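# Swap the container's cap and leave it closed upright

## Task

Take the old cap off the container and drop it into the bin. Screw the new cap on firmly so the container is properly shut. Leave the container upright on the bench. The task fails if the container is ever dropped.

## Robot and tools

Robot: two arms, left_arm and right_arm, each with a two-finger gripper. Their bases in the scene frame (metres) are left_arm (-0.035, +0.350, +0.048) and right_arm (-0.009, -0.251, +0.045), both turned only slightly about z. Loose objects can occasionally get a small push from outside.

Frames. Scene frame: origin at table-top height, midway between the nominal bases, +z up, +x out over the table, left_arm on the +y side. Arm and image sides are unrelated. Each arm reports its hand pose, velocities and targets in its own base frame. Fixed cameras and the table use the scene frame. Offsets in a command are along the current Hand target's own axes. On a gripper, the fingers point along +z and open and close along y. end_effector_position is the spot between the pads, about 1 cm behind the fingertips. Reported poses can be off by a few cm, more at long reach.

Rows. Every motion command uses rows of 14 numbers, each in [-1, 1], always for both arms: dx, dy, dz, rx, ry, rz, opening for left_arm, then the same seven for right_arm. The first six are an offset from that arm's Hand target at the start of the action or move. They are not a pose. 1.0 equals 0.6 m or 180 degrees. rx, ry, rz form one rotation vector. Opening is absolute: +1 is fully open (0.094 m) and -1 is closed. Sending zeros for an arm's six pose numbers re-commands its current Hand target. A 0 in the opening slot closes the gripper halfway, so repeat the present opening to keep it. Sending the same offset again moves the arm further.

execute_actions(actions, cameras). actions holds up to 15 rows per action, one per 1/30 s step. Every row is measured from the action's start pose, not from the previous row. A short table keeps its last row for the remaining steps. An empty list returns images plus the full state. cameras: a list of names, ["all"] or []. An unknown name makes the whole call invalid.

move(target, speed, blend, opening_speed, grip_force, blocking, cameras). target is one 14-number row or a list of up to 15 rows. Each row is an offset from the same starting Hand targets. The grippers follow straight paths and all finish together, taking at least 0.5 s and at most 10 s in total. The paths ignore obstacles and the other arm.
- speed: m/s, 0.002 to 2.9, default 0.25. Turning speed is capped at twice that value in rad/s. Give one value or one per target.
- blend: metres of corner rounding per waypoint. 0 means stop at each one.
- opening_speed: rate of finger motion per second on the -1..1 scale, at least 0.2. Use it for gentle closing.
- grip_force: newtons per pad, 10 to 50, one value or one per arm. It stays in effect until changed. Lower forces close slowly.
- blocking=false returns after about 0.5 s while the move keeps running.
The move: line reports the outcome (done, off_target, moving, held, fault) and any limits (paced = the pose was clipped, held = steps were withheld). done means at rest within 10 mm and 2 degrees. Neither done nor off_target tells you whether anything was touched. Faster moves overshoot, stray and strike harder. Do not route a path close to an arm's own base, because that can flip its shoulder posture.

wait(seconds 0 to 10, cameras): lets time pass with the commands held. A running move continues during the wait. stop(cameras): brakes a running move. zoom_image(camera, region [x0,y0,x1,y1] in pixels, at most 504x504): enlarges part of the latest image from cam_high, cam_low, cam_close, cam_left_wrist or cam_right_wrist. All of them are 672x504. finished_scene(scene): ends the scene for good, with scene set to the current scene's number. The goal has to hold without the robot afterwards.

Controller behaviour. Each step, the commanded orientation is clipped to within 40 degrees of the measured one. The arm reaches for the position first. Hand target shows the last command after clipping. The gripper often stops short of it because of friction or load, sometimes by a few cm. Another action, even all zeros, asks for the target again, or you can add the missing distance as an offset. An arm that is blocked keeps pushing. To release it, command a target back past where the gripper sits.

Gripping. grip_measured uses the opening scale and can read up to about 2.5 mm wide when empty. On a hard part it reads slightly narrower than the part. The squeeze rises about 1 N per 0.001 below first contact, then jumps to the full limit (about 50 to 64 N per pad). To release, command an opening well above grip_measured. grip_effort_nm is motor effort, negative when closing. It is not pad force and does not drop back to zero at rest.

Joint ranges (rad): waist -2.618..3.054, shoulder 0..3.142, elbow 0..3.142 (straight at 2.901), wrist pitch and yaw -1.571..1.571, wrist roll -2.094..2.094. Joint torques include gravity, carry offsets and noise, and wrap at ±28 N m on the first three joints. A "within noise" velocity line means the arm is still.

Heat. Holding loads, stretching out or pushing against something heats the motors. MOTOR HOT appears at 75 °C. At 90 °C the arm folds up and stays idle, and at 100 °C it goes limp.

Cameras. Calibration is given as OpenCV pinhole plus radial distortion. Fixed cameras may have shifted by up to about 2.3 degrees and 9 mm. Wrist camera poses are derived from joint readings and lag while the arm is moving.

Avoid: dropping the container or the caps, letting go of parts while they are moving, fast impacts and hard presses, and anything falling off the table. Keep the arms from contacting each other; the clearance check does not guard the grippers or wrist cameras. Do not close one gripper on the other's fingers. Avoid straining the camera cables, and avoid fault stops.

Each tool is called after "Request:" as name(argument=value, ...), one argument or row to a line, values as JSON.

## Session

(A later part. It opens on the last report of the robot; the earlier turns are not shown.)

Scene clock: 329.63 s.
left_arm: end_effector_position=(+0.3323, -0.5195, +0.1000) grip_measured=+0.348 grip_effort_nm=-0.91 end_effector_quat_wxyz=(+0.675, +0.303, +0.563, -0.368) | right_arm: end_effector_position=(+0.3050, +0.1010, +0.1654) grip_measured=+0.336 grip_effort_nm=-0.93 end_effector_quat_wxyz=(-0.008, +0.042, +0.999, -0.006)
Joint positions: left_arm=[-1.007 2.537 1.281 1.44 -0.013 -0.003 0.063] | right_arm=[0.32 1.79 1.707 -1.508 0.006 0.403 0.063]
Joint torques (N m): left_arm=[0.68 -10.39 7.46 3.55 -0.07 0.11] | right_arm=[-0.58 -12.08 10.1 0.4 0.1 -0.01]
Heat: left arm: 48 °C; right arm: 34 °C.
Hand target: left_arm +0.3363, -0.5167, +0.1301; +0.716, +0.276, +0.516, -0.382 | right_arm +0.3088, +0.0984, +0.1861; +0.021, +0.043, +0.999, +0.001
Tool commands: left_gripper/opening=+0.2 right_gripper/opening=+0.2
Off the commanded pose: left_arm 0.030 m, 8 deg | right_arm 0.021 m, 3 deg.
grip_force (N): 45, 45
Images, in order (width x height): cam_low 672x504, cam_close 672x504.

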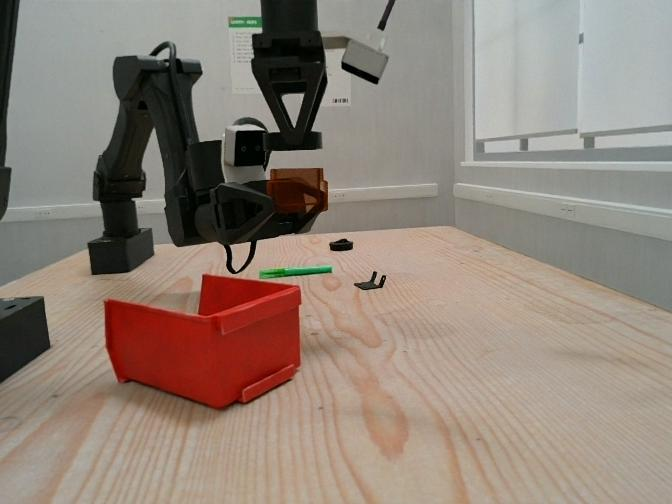

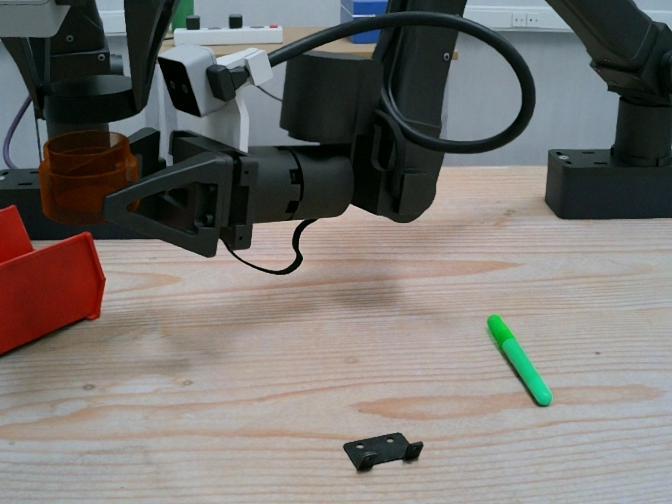

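Request:
move(
  target=[0,0,0,0,0,0,0.2, 0.0038,-0.0083,0.045,0,0,0,0.2],
  speed=0.06,
  cameras=["cam_low","cam_close","cam_left_wrist"],
)

Request:
zoom_image(
  camera="cam_low",
  region=[260, 125, 332, 179],
)

Request:
zoom_image(
  camera="cam_left_wrist",
  region=[100, 100, 600, 400],
)

Request:
zoom_image(
  camera="cam_close",
  region=[20, 60, 160, 220],
)

Scene clock: 334.17 s.
left_arm: end_effector_position=(+0.3323, -0.5195, +0.1000) grip_measured=+0.348 grip_effort_nm=-0.91 end_effector_quat_wxyz=(+0.675, +0.303, +0.563, -0.368) | right_arm: end_effector_position=(+0.3061, +0.0968, +0.1480) grip_measured=+0.336 grip_effort_nm=-0.93 end_effector_quat_wxyz=(-0.005, +0.042, +0.999, -0.005)
Joint positions: left_arm=[-1.007 2.537 1.281 1.44 -0.013 -0.003 0.063] | right_arm=[0.307 1.773 1.617 -1.427 0.006 0.39 0.063]
Joint torques (N m): left_arm=[0.47 -10.43 7.21 3.54 -0.1 0.08] | right_arm=[-0.57 -12.97 5.6 0.69 0.08 0]
Heat: left arm: 49 °C; right arm: 35 °C.
Hand target: left_arm +0.3363, -0.5167, +0.1301; +0.716, +0.276, +0.516, -0.382 | right_arm +0.3072, +0.0936, +0.1590; +0.021, +0.043, +0.999, +0.001
Off the commanded pose: left_arm 0.030 m, 8 deg | right_arm 0.011 m, 3 deg.
grip_force (N): 45, 45
move: off_target (left_arm, right_arm)
camera_calibration:
cam_left_wrist: T_world_to_cam=[[-0.834014, -0.551702, -0.00666542, -0.005322], [-0.1356, 0.216669, -0.966782, 0.292924], [0.53482, -0.805406, -0.255516, -0.482486], [0, 0, 0, 1]] pos_world=[0.293325, -0.455001, 0.159876]
Images, in order (width x height): cam_low 672x504, cam_close 672x504, cam_left_wrist 672x504.

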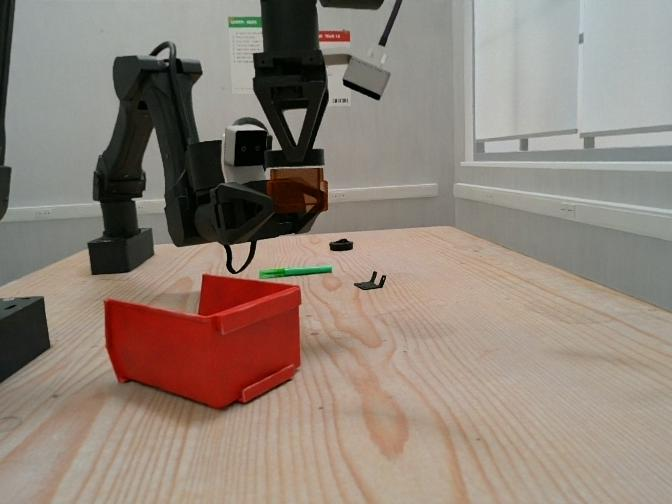

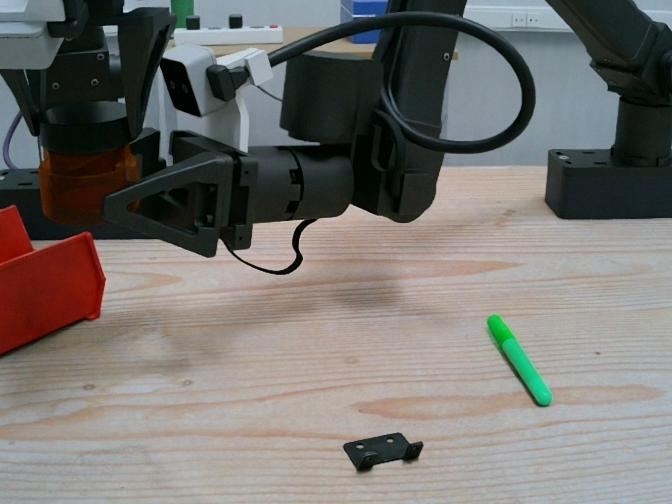

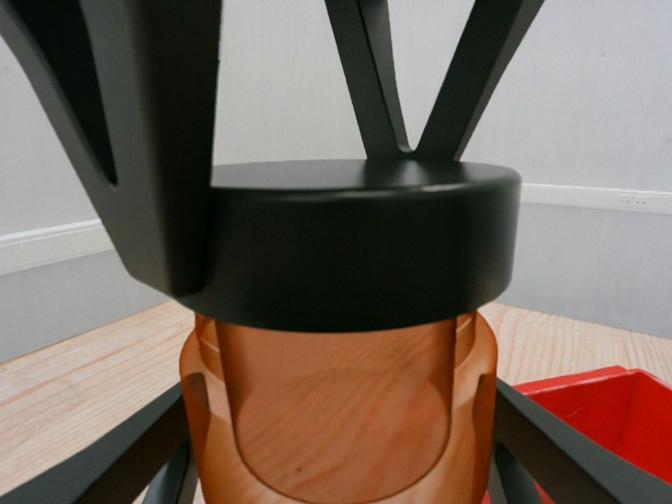

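Scaled by 7.000 from the camera's 672x504 image, which has a finer 960x720 frame.

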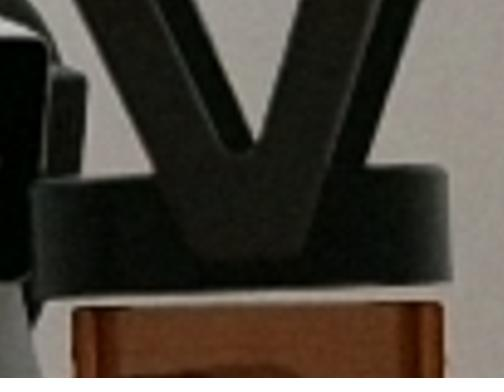

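Scaled by 1.008 from the camera's 672x504 image, which has a finer 960x720 frame.

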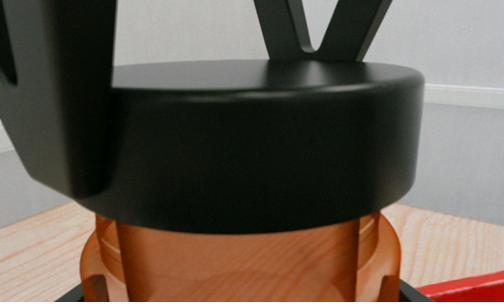

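Scaled by 3.150 from the camera's 672x504 image, which has a finer 960x720 frame.

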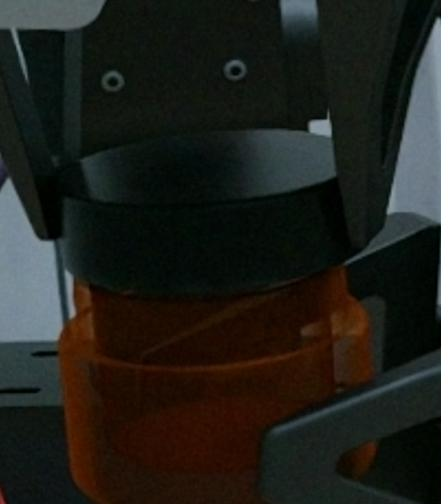

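Request:
move(
  target=[0,0,0,0,0,0,0.2, -0.0022,0.0002,0.0152,0.0012,0.0138,0,0.2],
  speed=0.05,
  cameras=["cam_low","cam_close","cam_left_wrist"],
)

Request:
zoom_image(
  camera="cam_low",
  region=[260, 125, 332, 179],
)

Request:
zoom_image(
  camera="cam_close",
  region=[20, 60, 160, 220],
)

Scene clock: 336.43 s.
left_arm: end_effector_position=(+0.3323, -0.5195, +0.1000) grip_measured=+0.348 grip_effort_nm=-0.91 end_effector_quat_wxyz=(+0.675, +0.303, +0.563, -0.368) | right_arm: end_effector_position=(+0.3070, +0.0942, +0.1480) grip_measured=+0.336 grip_effort_nm=-0.93 end_effector_quat_wxyz=(-0.004, +0.042, +0.999, -0.005)
Joint positions: left_arm=[-1.007 2.537 1.281 1.44 -0.013 -0.003 0.063] | right_arm=[0.298 1.773 1.617 -1.427 0.006 0.382 0.063]
Joint torques (N m): left_arm=[0.55 -10.17 7.15 3.55 -0.17 0.09] | right_arm=[-0.58 -8.87 7.02 0.55 -0.07 0.01]
Motor temperatures (°C): left_arm=[20 30 30 50 23 22 27] | right_arm=[23 35 31 22 21 22 25]
Heat: left arm: 50 °C; right arm: 35 °C.
Hand target: left_arm +0.3363, -0.5167, +0.1301; +0.716, +0.276, +0.516, -0.382 | right_arm +0.3089, +0.0936, +0.1499; +0.000, +0.043, +0.999, +0.000
Off the commanded pose: left_arm 0.030 m, 8 deg | right_arm 0.003 m, 1 deg.
grip_force (N): 45, 45
move: off_target (left_arm)
camera_calibration:
cam_left_wrist: T_world_to_cam=[[-0.834014, -0.551702, -0.00666542, -0.005322], [-0.1356, 0.216669, -0.966782, 0.292924], [0.53482, -0.805406, -0.255516, -0.482486], [0, 0, 0, 1]] pos_world=[0.293325, -0.455001, 0.159876]
Images, in order (width x height): cam_low 672x504, cam_close 672x504, cam_left_wrist 672x504.

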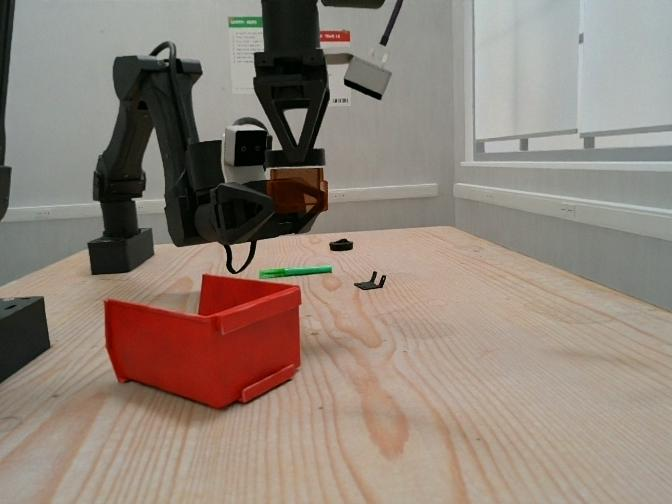

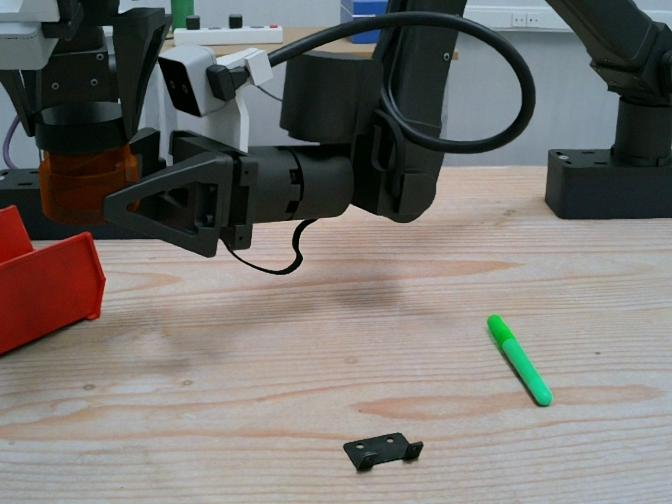

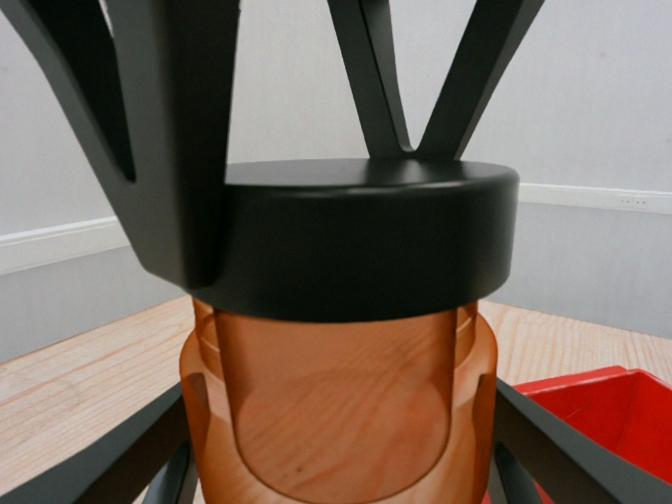

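Scaled by 7.000 from the camera's 672x504 image, which has a finer 960x720 frame.

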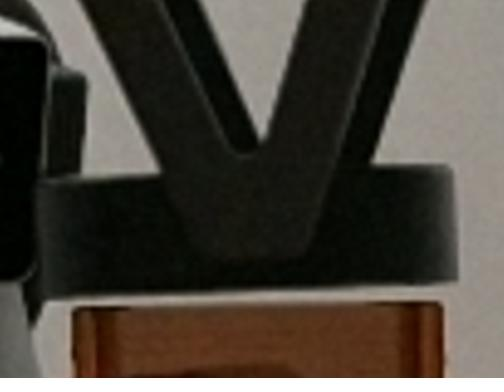

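Scaled by 3.150 from the camera's 672x504 image, which has a finer 960x720 frame.

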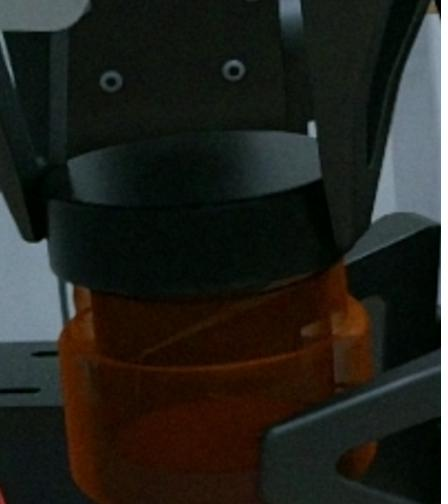

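Request:
move(
  target=[
    [0,0,0,0,0,0,0.2, 0.0008,0.0097,-0.0417,0,0,0,0.2],
    [0,0,0,0,0,0,0.2, 0.0008,0.0097,0.0015,0,0,0,0.2],
  ],
  speed=0.06,
  cameras=["cam_low","cam_close","cam_left_wrist"],
)

Request:
zoom_image(
  camera="cam_low",
  region=[260, 125, 332, 179],
)

Request:
zoom_image(
  camera="cam_close",
  region=[20, 60, 160, 220],
)

Scene clock: 340.20 s.
left_arm: end_effector_position=(+0.3323, -0.5195, +0.1000) grip_measured=+0.348 grip_effort_nm=-0.91 end_effector_quat_wxyz=(+0.675, +0.303, +0.563, -0.368) | right_arm: end_effector_position=(+0.3079, +0.0960, +0.1529) grip_measured=+0.336 grip_effort_nm=-0.93 end_effector_quat_wxyz=(-0.001, +0.043, +0.999, -0.004)
Joint positions: left_arm=[-1.007 2.537 1.281 1.44 -0.013 -0.003 0.063] | right_arm=[0.302 1.773 1.636 -1.439 0.006 0.388 0.063]
Joint torques (N m): left_arm=[0.39 -10.43 7.1 3.53 -0.11 0.12] | right_arm=[0.55 -8.29 5.75 0.72 -0.08 0.11]
Heat: left arm: 51 °C; right arm: 35 °C.
Hand target: left_arm +0.3363, -0.5167, +0.1301; +0.716, +0.276, +0.516, -0.382 | right_arm +0.3090, +0.0995, +0.1490; +0.000, +0.043, +0.999, +0.000
Off the commanded pose: left_arm 0.030 m, 8 deg | right_arm 0.005 m, 0 deg.
grip_force (N): 45, 45
move: off_target (left_arm)
camera_calibration:
cam_left_wrist: T_world_to_cam=[[-0.834014, -0.551702, -0.00666542, -0.005322], [-0.1356, 0.216669, -0.966782, 0.292924], [0.53482, -0.805406, -0.255516, -0.482486], [0, 0, 0, 1]] pos_world=[0.293325, -0.455001, 0.159876]
Images, in order (width x height): cam_low 672x504, cam_close 672x504, cam_left_wrist 672x504.

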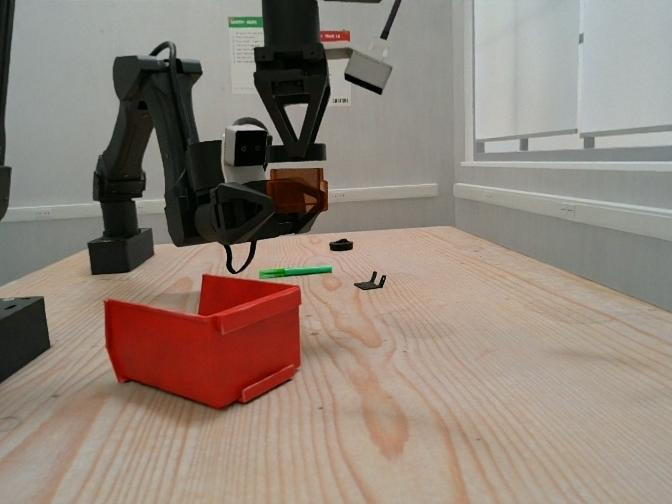

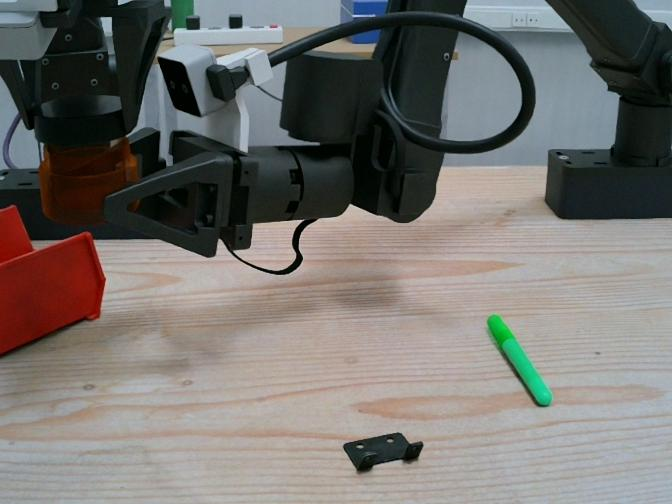

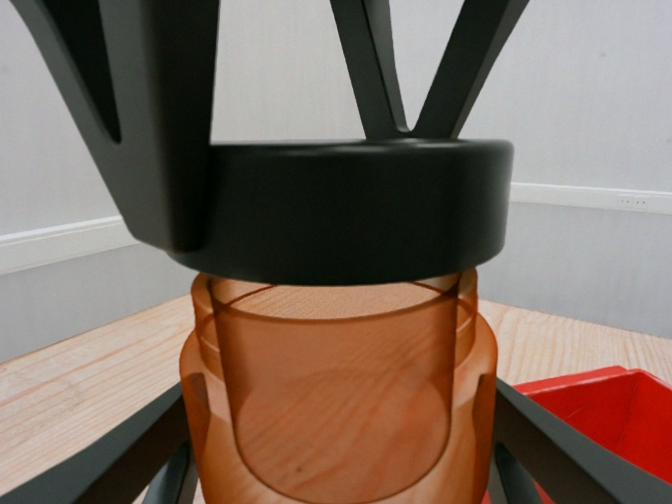

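Scaled by 7.000 from the camera's 672x504 image, which has a finer 960x720 frame.

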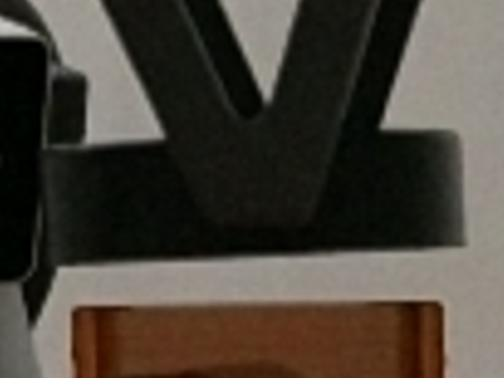

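Scaled by 3.150 from the camera's 672x504 image, which has a finer 960x720 frame.

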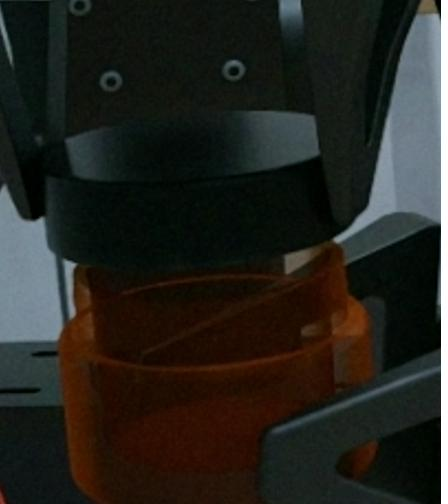

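Request:
move(
  target=[0,0,0,0,0,0,0.2, 0.0017,0.0032,0.0233,0.0012,0.0138,0,0.2],
  speed=0.05,
  cameras=["cam_low","cam_close","cam_left_wrist"],
)

Request:
zoom_image(
  camera="cam_low",
  region=[255, 125, 339, 188],
)

Request:
zoom_image(
  camera="cam_close",
  region=[20, 60, 160, 220],
)

Scene clock: 343.20 s.
left_arm: end_effector_position=(+0.3323, -0.5194, +0.0982) grip_measured=+0.348 grip_effort_nm=-0.91 end_effector_quat_wxyz=(+0.674, +0.304, +0.564, -0.368) | right_arm: end_effector_position=(+0.3074, +0.0973, +0.1432) grip_measured=+0.336 grip_effort_nm=-0.93 end_effector_quat_wxyz=(-0.015, +0.043, +0.999, -0.004)
Joint positions: left_arm=[-1.007 2.54 1.281 1.44 -0.013 -0.003 0.063] | right_arm=[0.302 1.796 1.626 -1.433 -0.002 0.388 0.063]
Joint torques (N m): left_arm=[0.59 -10.59 7.2 3.53 -0.12 0.1] | right_arm=[0.5 -7.41 5.55 0.65 -0.13 0.1]
Heat: left arm: 51 °C; right arm: 35 °C.
Hand target: left_arm +0.3363, -0.5167, +0.1299; +0.715, +0.276, +0.516, -0.382 | right_arm +0.3081, +0.1015, +0.1351; -0.022, +0.043, +0.999, -0.001
Off the commanded pose: left_arm 0.032 m, 8 deg | right_arm 0.009 m, 1 deg.
grip_force (N): 45, 45
move: off_target (left_arm)
camera_calibration:
cam_left_wrist: T_world_to_cam=[[-0.834015, -0.551699, -0.00680328, -0.0052812], [-0.137149, 0.219242, -0.965983, 0.29291], [0.534424, -0.804711, -0.258516, -0.482126], [0, 0, 0, 1]] pos_world=[0.293427, -0.455104, 0.158272]
Images, in order (width x height): cam_low 672x504, cam_close 672x504, cam_left_wrist 672x504.

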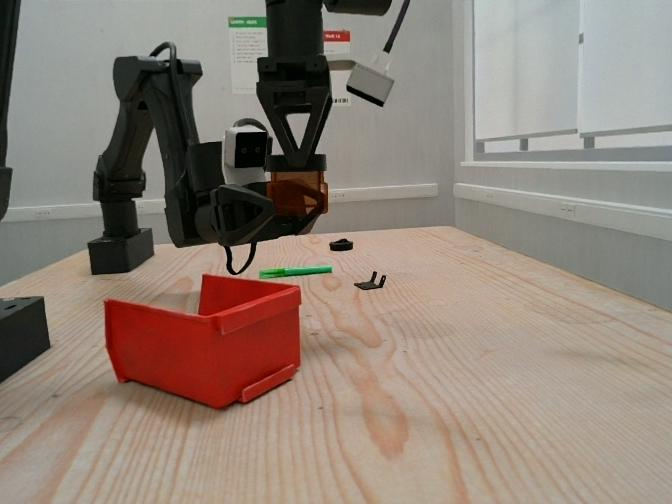

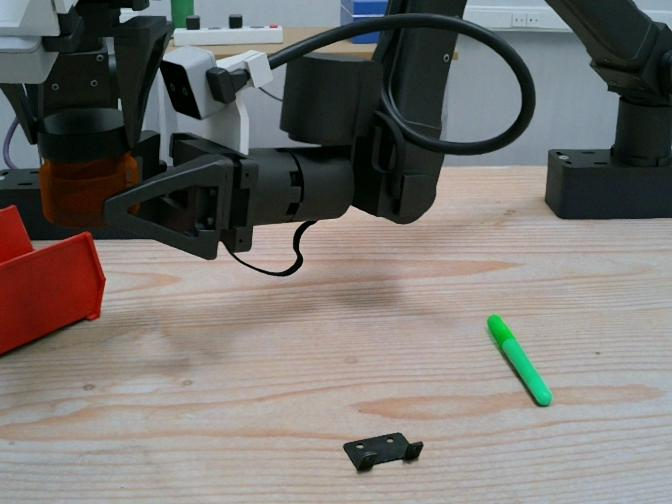

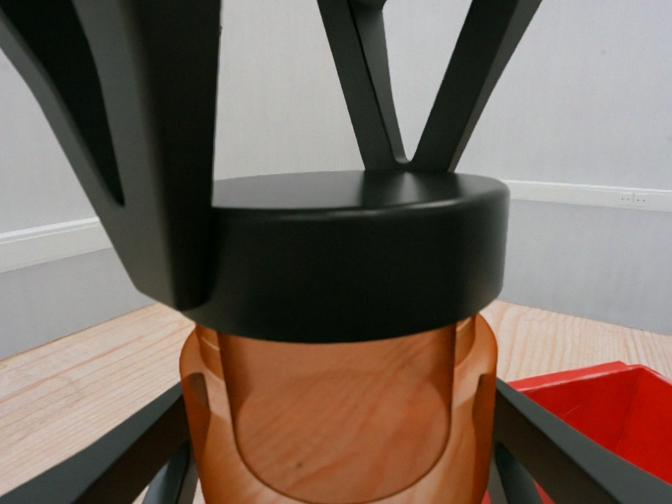

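Scaled by 6.000 from the camera's 672x504 image, which has a finer 960x720 frame.

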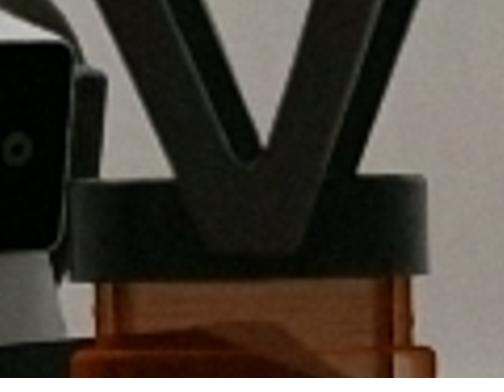

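Scaled by 3.150 from the camera's 672x504 image, which has a finer 960x720 frame.

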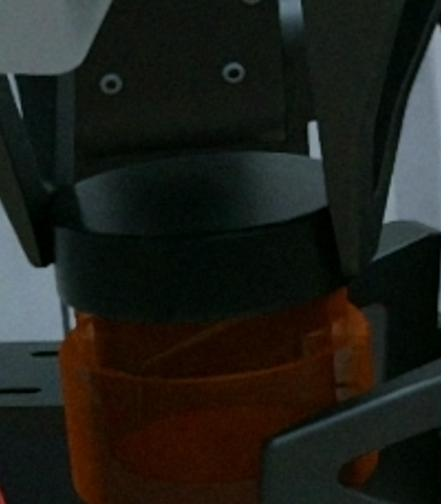

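Request:
move(
  target=[
    [0,0,0,0,0,0,0.2, -0.0003,0.0013,-0.0333,0,0,0,0.2],
    [0,0,0,0,0,0,0.2, -0.0022,0.0015,0.0066,0,0,0,0.2],
  ],
  speed=0.06,
  cameras=["cam_low","cam_close","cam_left_wrist"],
)

Request:
zoom_image(
  camera="cam_low",
  region=[255, 125, 339, 188],
)

Request:
zoom_image(
  camera="cam_close",
  region=[20, 60, 160, 220],
)

Scene clock: 348.43 s.
left_arm: end_effector_position=(+0.3322, -0.5192, +0.0941) grip_measured=+0.348 grip_effort_nm=-0.92 end_effector_quat_wxyz=(+0.673, +0.306, +0.565, -0.366) | right_arm: end_effector_position=(+0.3077, +0.0980, +0.1385) grip_measured=+0.336 grip_effort_nm=-0.93 end_effector_quat_wxyz=(-0.020, +0.043, +0.999, -0.005)
Joint positions: left_arm=[-1.007 2.547 1.281 1.44 -0.013 0.001 0.063] | right_arm=[0.302 1.806 1.619 -1.425 -0.005 0.389 0.063]
Joint torques (N m): left_arm=[0.64 -11.1 7.12 3.53 -0.15 0.06] | right_arm=[0.57 -7.9 5.34 0.71 -0.11 0.1]
Heat: left arm: 52 °C; right arm: 34 °C.
Hand target: left_arm +0.3363, -0.5167, +0.1301; +0.716, +0.276, +0.516, -0.382 | right_arm +0.3093, +0.1023, +0.1310; -0.022, +0.043, +0.999, -0.001
Off the commanded pose: left_arm 0.036 m, 8 deg | right_arm 0.009 m, 0 deg.
grip_force (N): 45, 45
move: off_target (left_arm)
camera_calibration:
cam_left_wrist: T_world_to_cam=[[-0.833631, -0.552211, -0.0110459, -0.00533276], [-0.137333, 0.226609, -0.964255, 0.292513], [0.534975, -0.802316, -0.264745, -0.481333], [0, 0, 0, 1]] pos_world=[0.293227, -0.455412, 0.154568]
Images, in order (width x height): cam_low 672x504, cam_close 672x504, cam_left_wrist 672x504.

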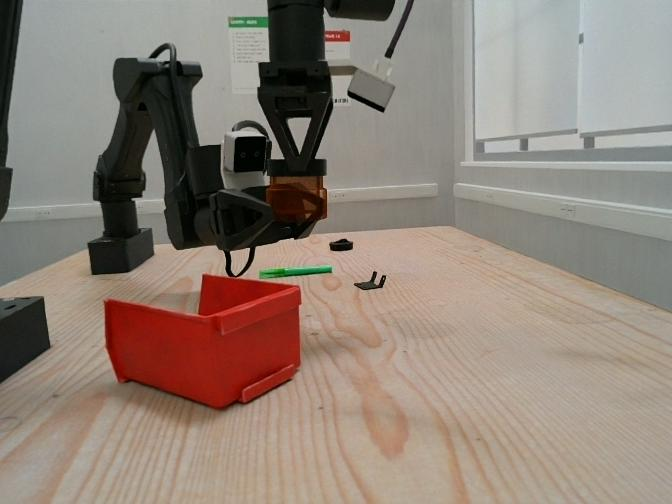

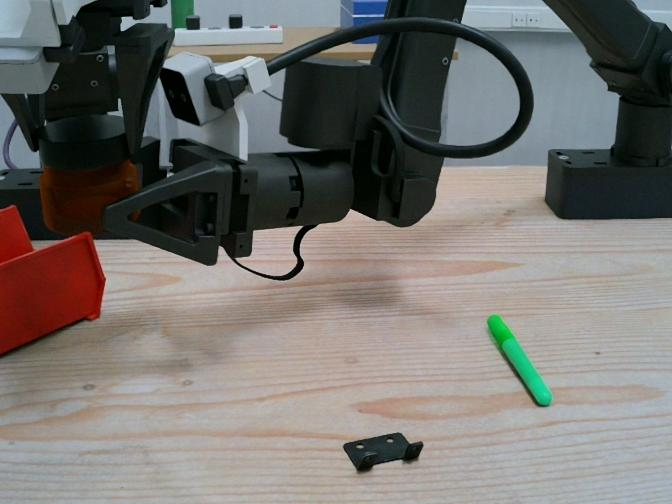

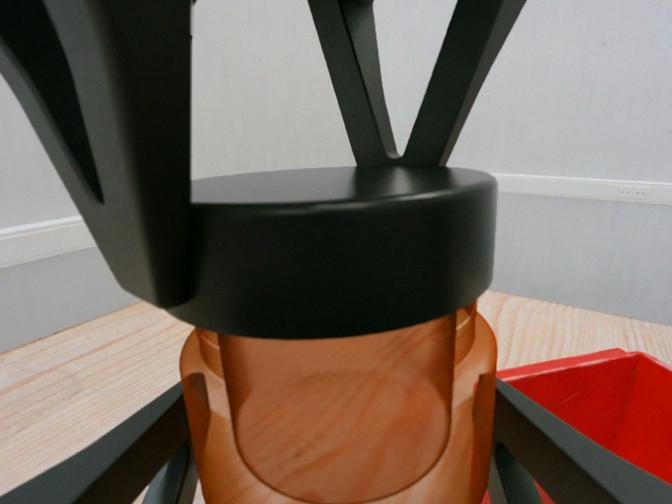

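Scaled by 6.000 from the camera's 672x504 image, which has a finer 960x720 frame.

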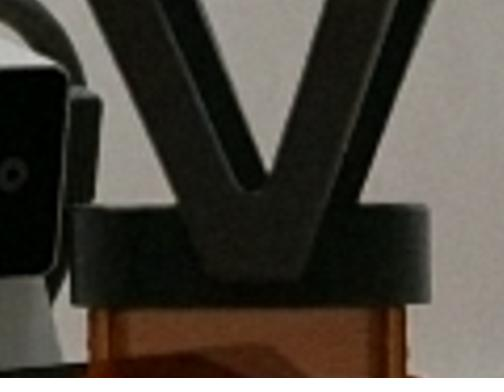

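Scaled by 3.150 from the camera's 672x504 image, which has a finer 960x720 frame.

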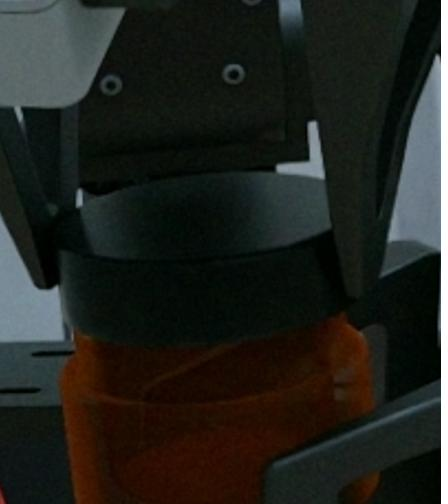

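Request:
move(
  target=[
    [0,0,0,0,0,0,0.2,-0.007,0,-0.0003,0,0,0,0.2],
    [0,0,0,0,0,0,0.2,-0.004,0.0055,-0.0002,0,0,0,0.2],
    [0,0,0,0,0,0,0.2,0.002,0.0075,0,0,0,0,0.2],
    [0,0,0,0,0,0,0.2,0.0075,0.0045,0.0003,0,0,0,0.2],
    [0,0,0,0,0,0,0.2,0.0095,-0.0015,0.0005,0,0,0,0.2],
    [0,0,0,0,0,0,0.2,0.0065,-0.0072,0.0003,0,0,0,0.2],
    [0,0,0,0,0,0,0.2,0.0005,-0.009,0,0,0,0,0.2],
    [0,0,0,0,0,0,0.2,-0.005,-0.0062,-0.0002,0,0,0,0.2],
    [0,0,0,0,0,0,0.2,-0.007,0,-0.0003,0,0,0,0.2],
    [0,0,0,0,0,0,0.2,0.0013,-0.0008,0,0,0,0,0.2],
  ],
  blend=[0.002,0.002,0.002,0.002,0.002,0.002,0.002,0.002,0.002,0],
  speed=0.03,
  cameras=["cam_low","cam_close","cam_left_wrist"],
)

Request:
zoom_image(
  camera="cam_low",
  region=[255, 125, 339, 188],
)

Request:
zoom_image(
  camera="cam_close",
  region=[20, 60, 160, 220],
)

Scene clock: 352.07 s.
left_arm: end_effector_position=(+0.3322, -0.5193, +0.0894) grip_measured=+0.348 grip_effort_nm=-0.91 end_effector_quat_wxyz=(+0.670, +0.308, +0.569, -0.364) | right_arm: end_effector_position=(+0.3066, +0.0970, +0.1331) grip_measured=+0.336 grip_effort_nm=-0.93 end_effector_quat_wxyz=(-0.023, +0.044, +0.999, -0.006)
Joint positions: left_arm=[-1.007 2.553 1.281 1.435 -0.013 0.002 0.063] | right_arm=[0.301 1.806 1.598 -1.41 -0.004 0.389 0.063]
Joint torques (N m): left_arm=[0.31 -11.64 7.16 3.64 -0.11 0.07] | right_arm=[0.64 -8.2 6.86 0.56 -0.12 0.1]
Heat: left arm: 53 °C; right arm: 34 °C.
Hand target: left_arm +0.3363, -0.5167, +0.1301; +0.716, +0.276, +0.516, -0.382 | right_arm +0.3086, +0.1018, +0.1311; -0.022, +0.043, +0.999, -0.001
Off the commanded pose: left_arm 0.041 m, 9 deg | right_arm 0.006 m, 1 deg.
grip_force (N): 45, 45
move: off_target (left_arm); blend cut to 0.0019 m at target 1, 0.0019 m at target 2, 0.0019 m at target 3, 0.0019 m at target 4, 0.0019 m at target 5, 0.0019 m at target 6, 0.0019 m at target 7, 0.0019 m at target 8
camera_calibration:
cam_left_wrist: T_world_to_cam=[[-0.833614, -0.552217, -0.0120594, -0.00528508], [-0.142401, 0.235958, -0.961273, 0.294261], [0.533676, -0.799613, -0.275334, -0.479947], [0, 0, 0, 1]] pos_world=[0.293633, -0.456123, 0.150655]
Images, in order (width x height): cam_low 672x504, cam_close 672x504, cam_left_wrist 672x504.

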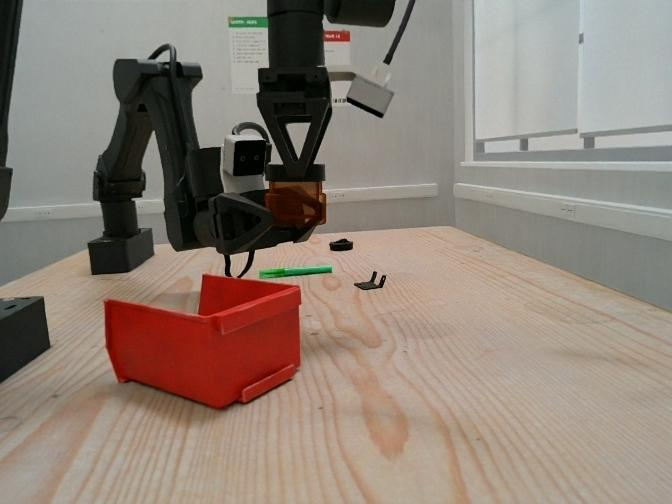

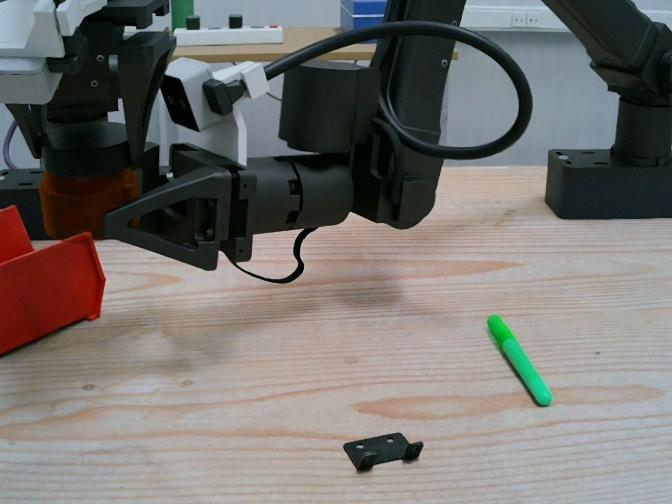

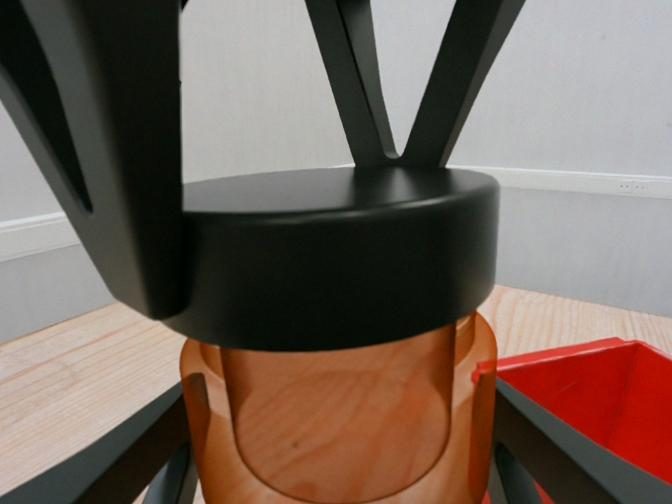

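Scaled by 6.000 from the camera's 672x504 image, which has a finer 960x720 frame.

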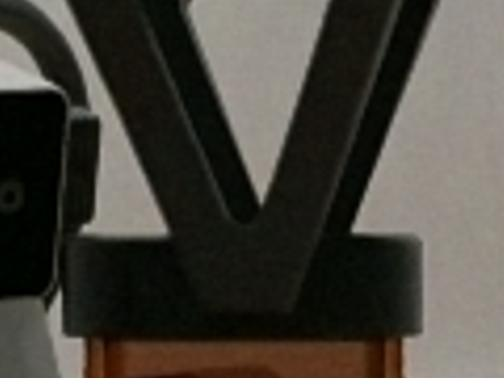

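Scaled by 3.150 from the camera's 672x504 image, which has a finer 960x720 frame.

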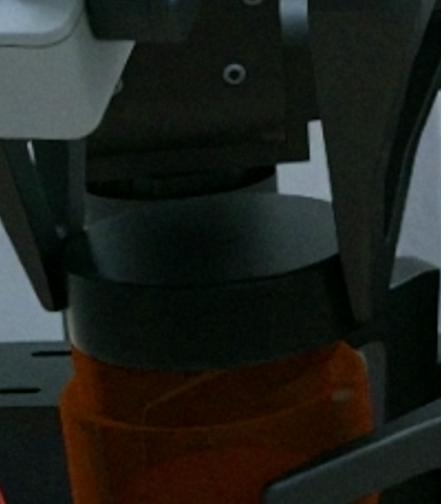

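Request:
zoom_image(
  camera="cam_low",
  region=[255, 155, 339, 230],
)

Request:
zoom_image(
  camera="cam_left_wrist",
  region=[160, 160, 520, 420],
)

Scaled by 6.000 from the camera's 672x504 image, which has a finer 960x720 frame.

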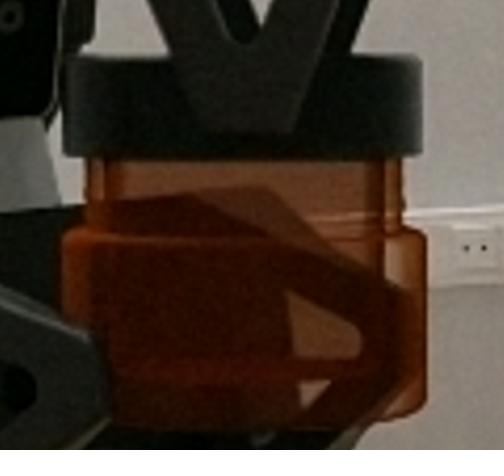

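Scaled by 1.400 from the camera's 672x504 image, which has a finer 960x720 frame.

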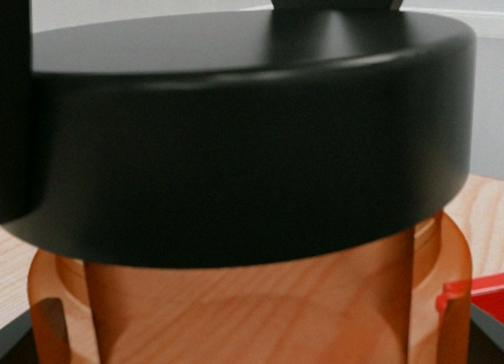

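Request:
move(
  target=[0,0,0,0,0,0,0.2, 0.0005,-0.0175,-0.025,-0.0008,-0.0095,0,0.2],
  speed=0.06,
)

Scene clock: 356.10 s.
left_arm: end_effector_position=(+0.3322, -0.5193, +0.0894) grip_measured=+0.348 grip_effort_nm=-0.91 end_effector_quat_wxyz=(+0.670, +0.309, +0.569, -0.363) | right_arm: end_effector_position=(+0.3066, +0.0941, +0.1332) grip_measured=+0.336 grip_effort_nm=-0.93 end_effector_quat_wxyz=(-0.025, +0.042, +0.999, -0.006)
Joint positions: left_arm=[-1.007 2.553 1.281 1.435 -0.013 0.002 0.063] | right_arm=[0.292 1.806 1.598 -1.413 -0.004 0.376 0.063]
Joint torques (N m): left_arm=[0.64 -11.48 7.04 3.6 -0.11 0.05] | right_arm=[-0.79 -11.86 7.77 0.38 0 -0.02]
Heat: left arm: 53 °C; right arm: 34 °C.
Hand target: left_arm +0.3363, -0.5167, +0.1301; +0.716, +0.276, +0.516, -0.382 | right_arm +0.3080, +0.0913, +0.1461; -0.007, +0.043, +0.999, -0.001
Off the commanded pose: left_arm 0.041 m, 9 deg | right_arm 0.013 m, 2 deg.
grip_force (N): 45, 45
move: off_target (left_arm, right_arm)

Request:
move(
  target=[0,0,0,0,0,0,0.2, -0.0013,0.0017,0.0333,0,0,0,0.2],
  speed=0.06,
  cameras=["cam_low","cam_close","cam_left_wrist"],
)

Request:
zoom_image(
  camera="cam_low",
  region=[255, 155, 339, 230],
)

Request:
zoom_image(
  camera="cam_left_wrist",
  region=[160, 160, 520, 420],
)

Request:
zoom_image(
  camera="cam_close",
  region=[20, 90, 160, 250],
)

Scene clock: 357.93 s.
left_arm: end_effector_position=(+0.3324, -0.5198, +0.0818) grip_measured=+0.348 grip_effort_nm=-0.91 end_effector_quat_wxyz=(+0.664, +0.314, +0.576, -0.359) | right_arm: end_effector_position=(+0.3066, +0.0937, +0.1229) grip_measured=+0.336 grip_effort_nm=-0.93 end_effector_quat_wxyz=(-0.023, +0.041, +0.999, -0.007)
Joint positions: left_arm=[-1.007 2.558 1.281 1.416 -0.013 0.005 0.063] | right_arm=[0.292 1.804 1.554 -1.37 -0.002 0.374 0.063]
Joint torques (N m): left_arm=[0.55 -12.07 7.01 3.89 -0.12 0.06] | right_arm=[-0.61 -11.43 4.92 0.71 -0.03 0.02]
Heat: left arm: 53 °C; right arm: 34 °C.
Hand target: left_arm +0.3363, -0.5167, +0.1300; +0.716, +0.276, +0.516, -0.382 | right_arm +0.3086, +0.0923, +0.1262; -0.007, +0.043, +0.999, +0.000
Off the commanded pose: left_arm 0.049 m, 10 deg | right_arm 0.004 m, 2 deg.
grip_force (N): 45, 45
move: off_target (left_arm)
camera_calibration:
cam_left_wrist: T_world_to_cam=[[-0.833701, -0.551997, -0.0155739, -0.00505086], [-0.152128, 0.256692, -0.954445, 0.300576], [0.530848, -0.793353, -0.297979, -0.476464], [0, 0, 0, 1]] pos_world=[0.294445, -0.457948, 0.144829]
Images, in order (width x height): cam_low 672x504, cam_close 672x504, cam_left_wrist 672x504.

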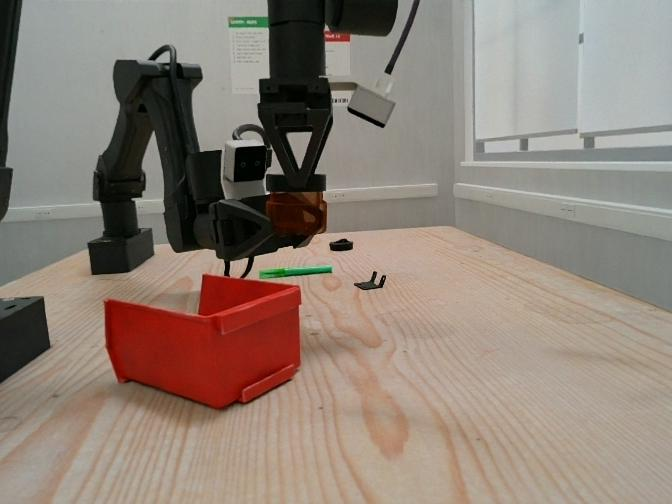

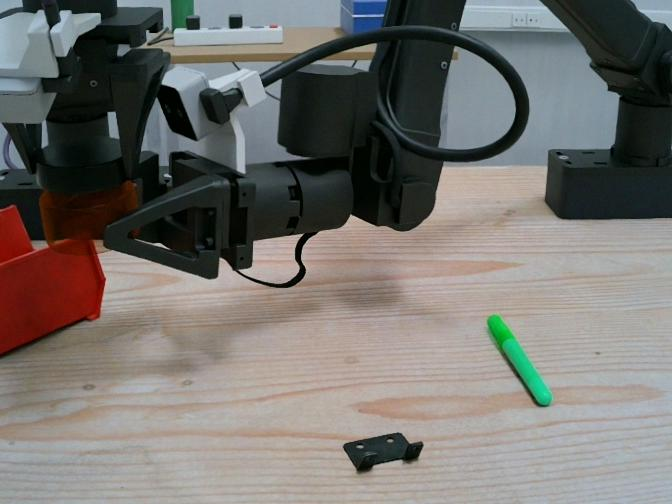

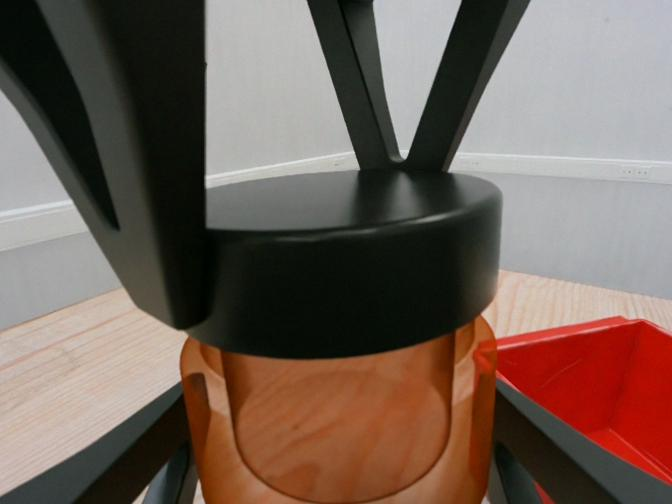

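Scaled by 6.000 from the camera's 672x504 image, which has a finer 960x720 frame.

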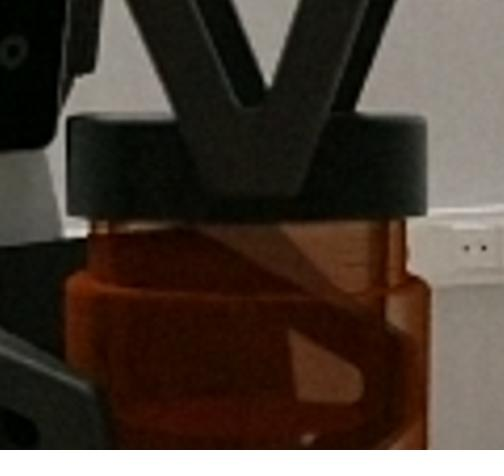

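Scaled by 1.400 from the camera's 672x504 image, which has a finer 960x720 frame.

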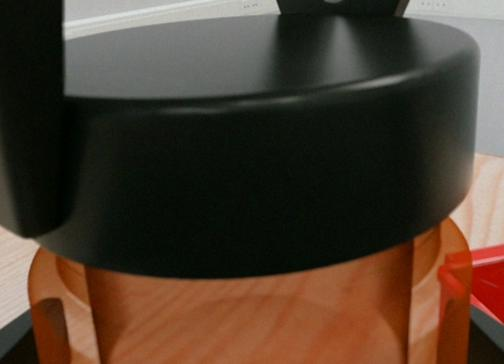

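Scaled by 3.150 from the camera's 672x504 image, which has a finer 960x720 frame.

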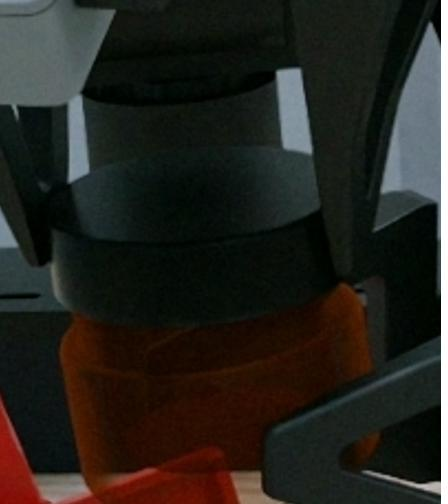

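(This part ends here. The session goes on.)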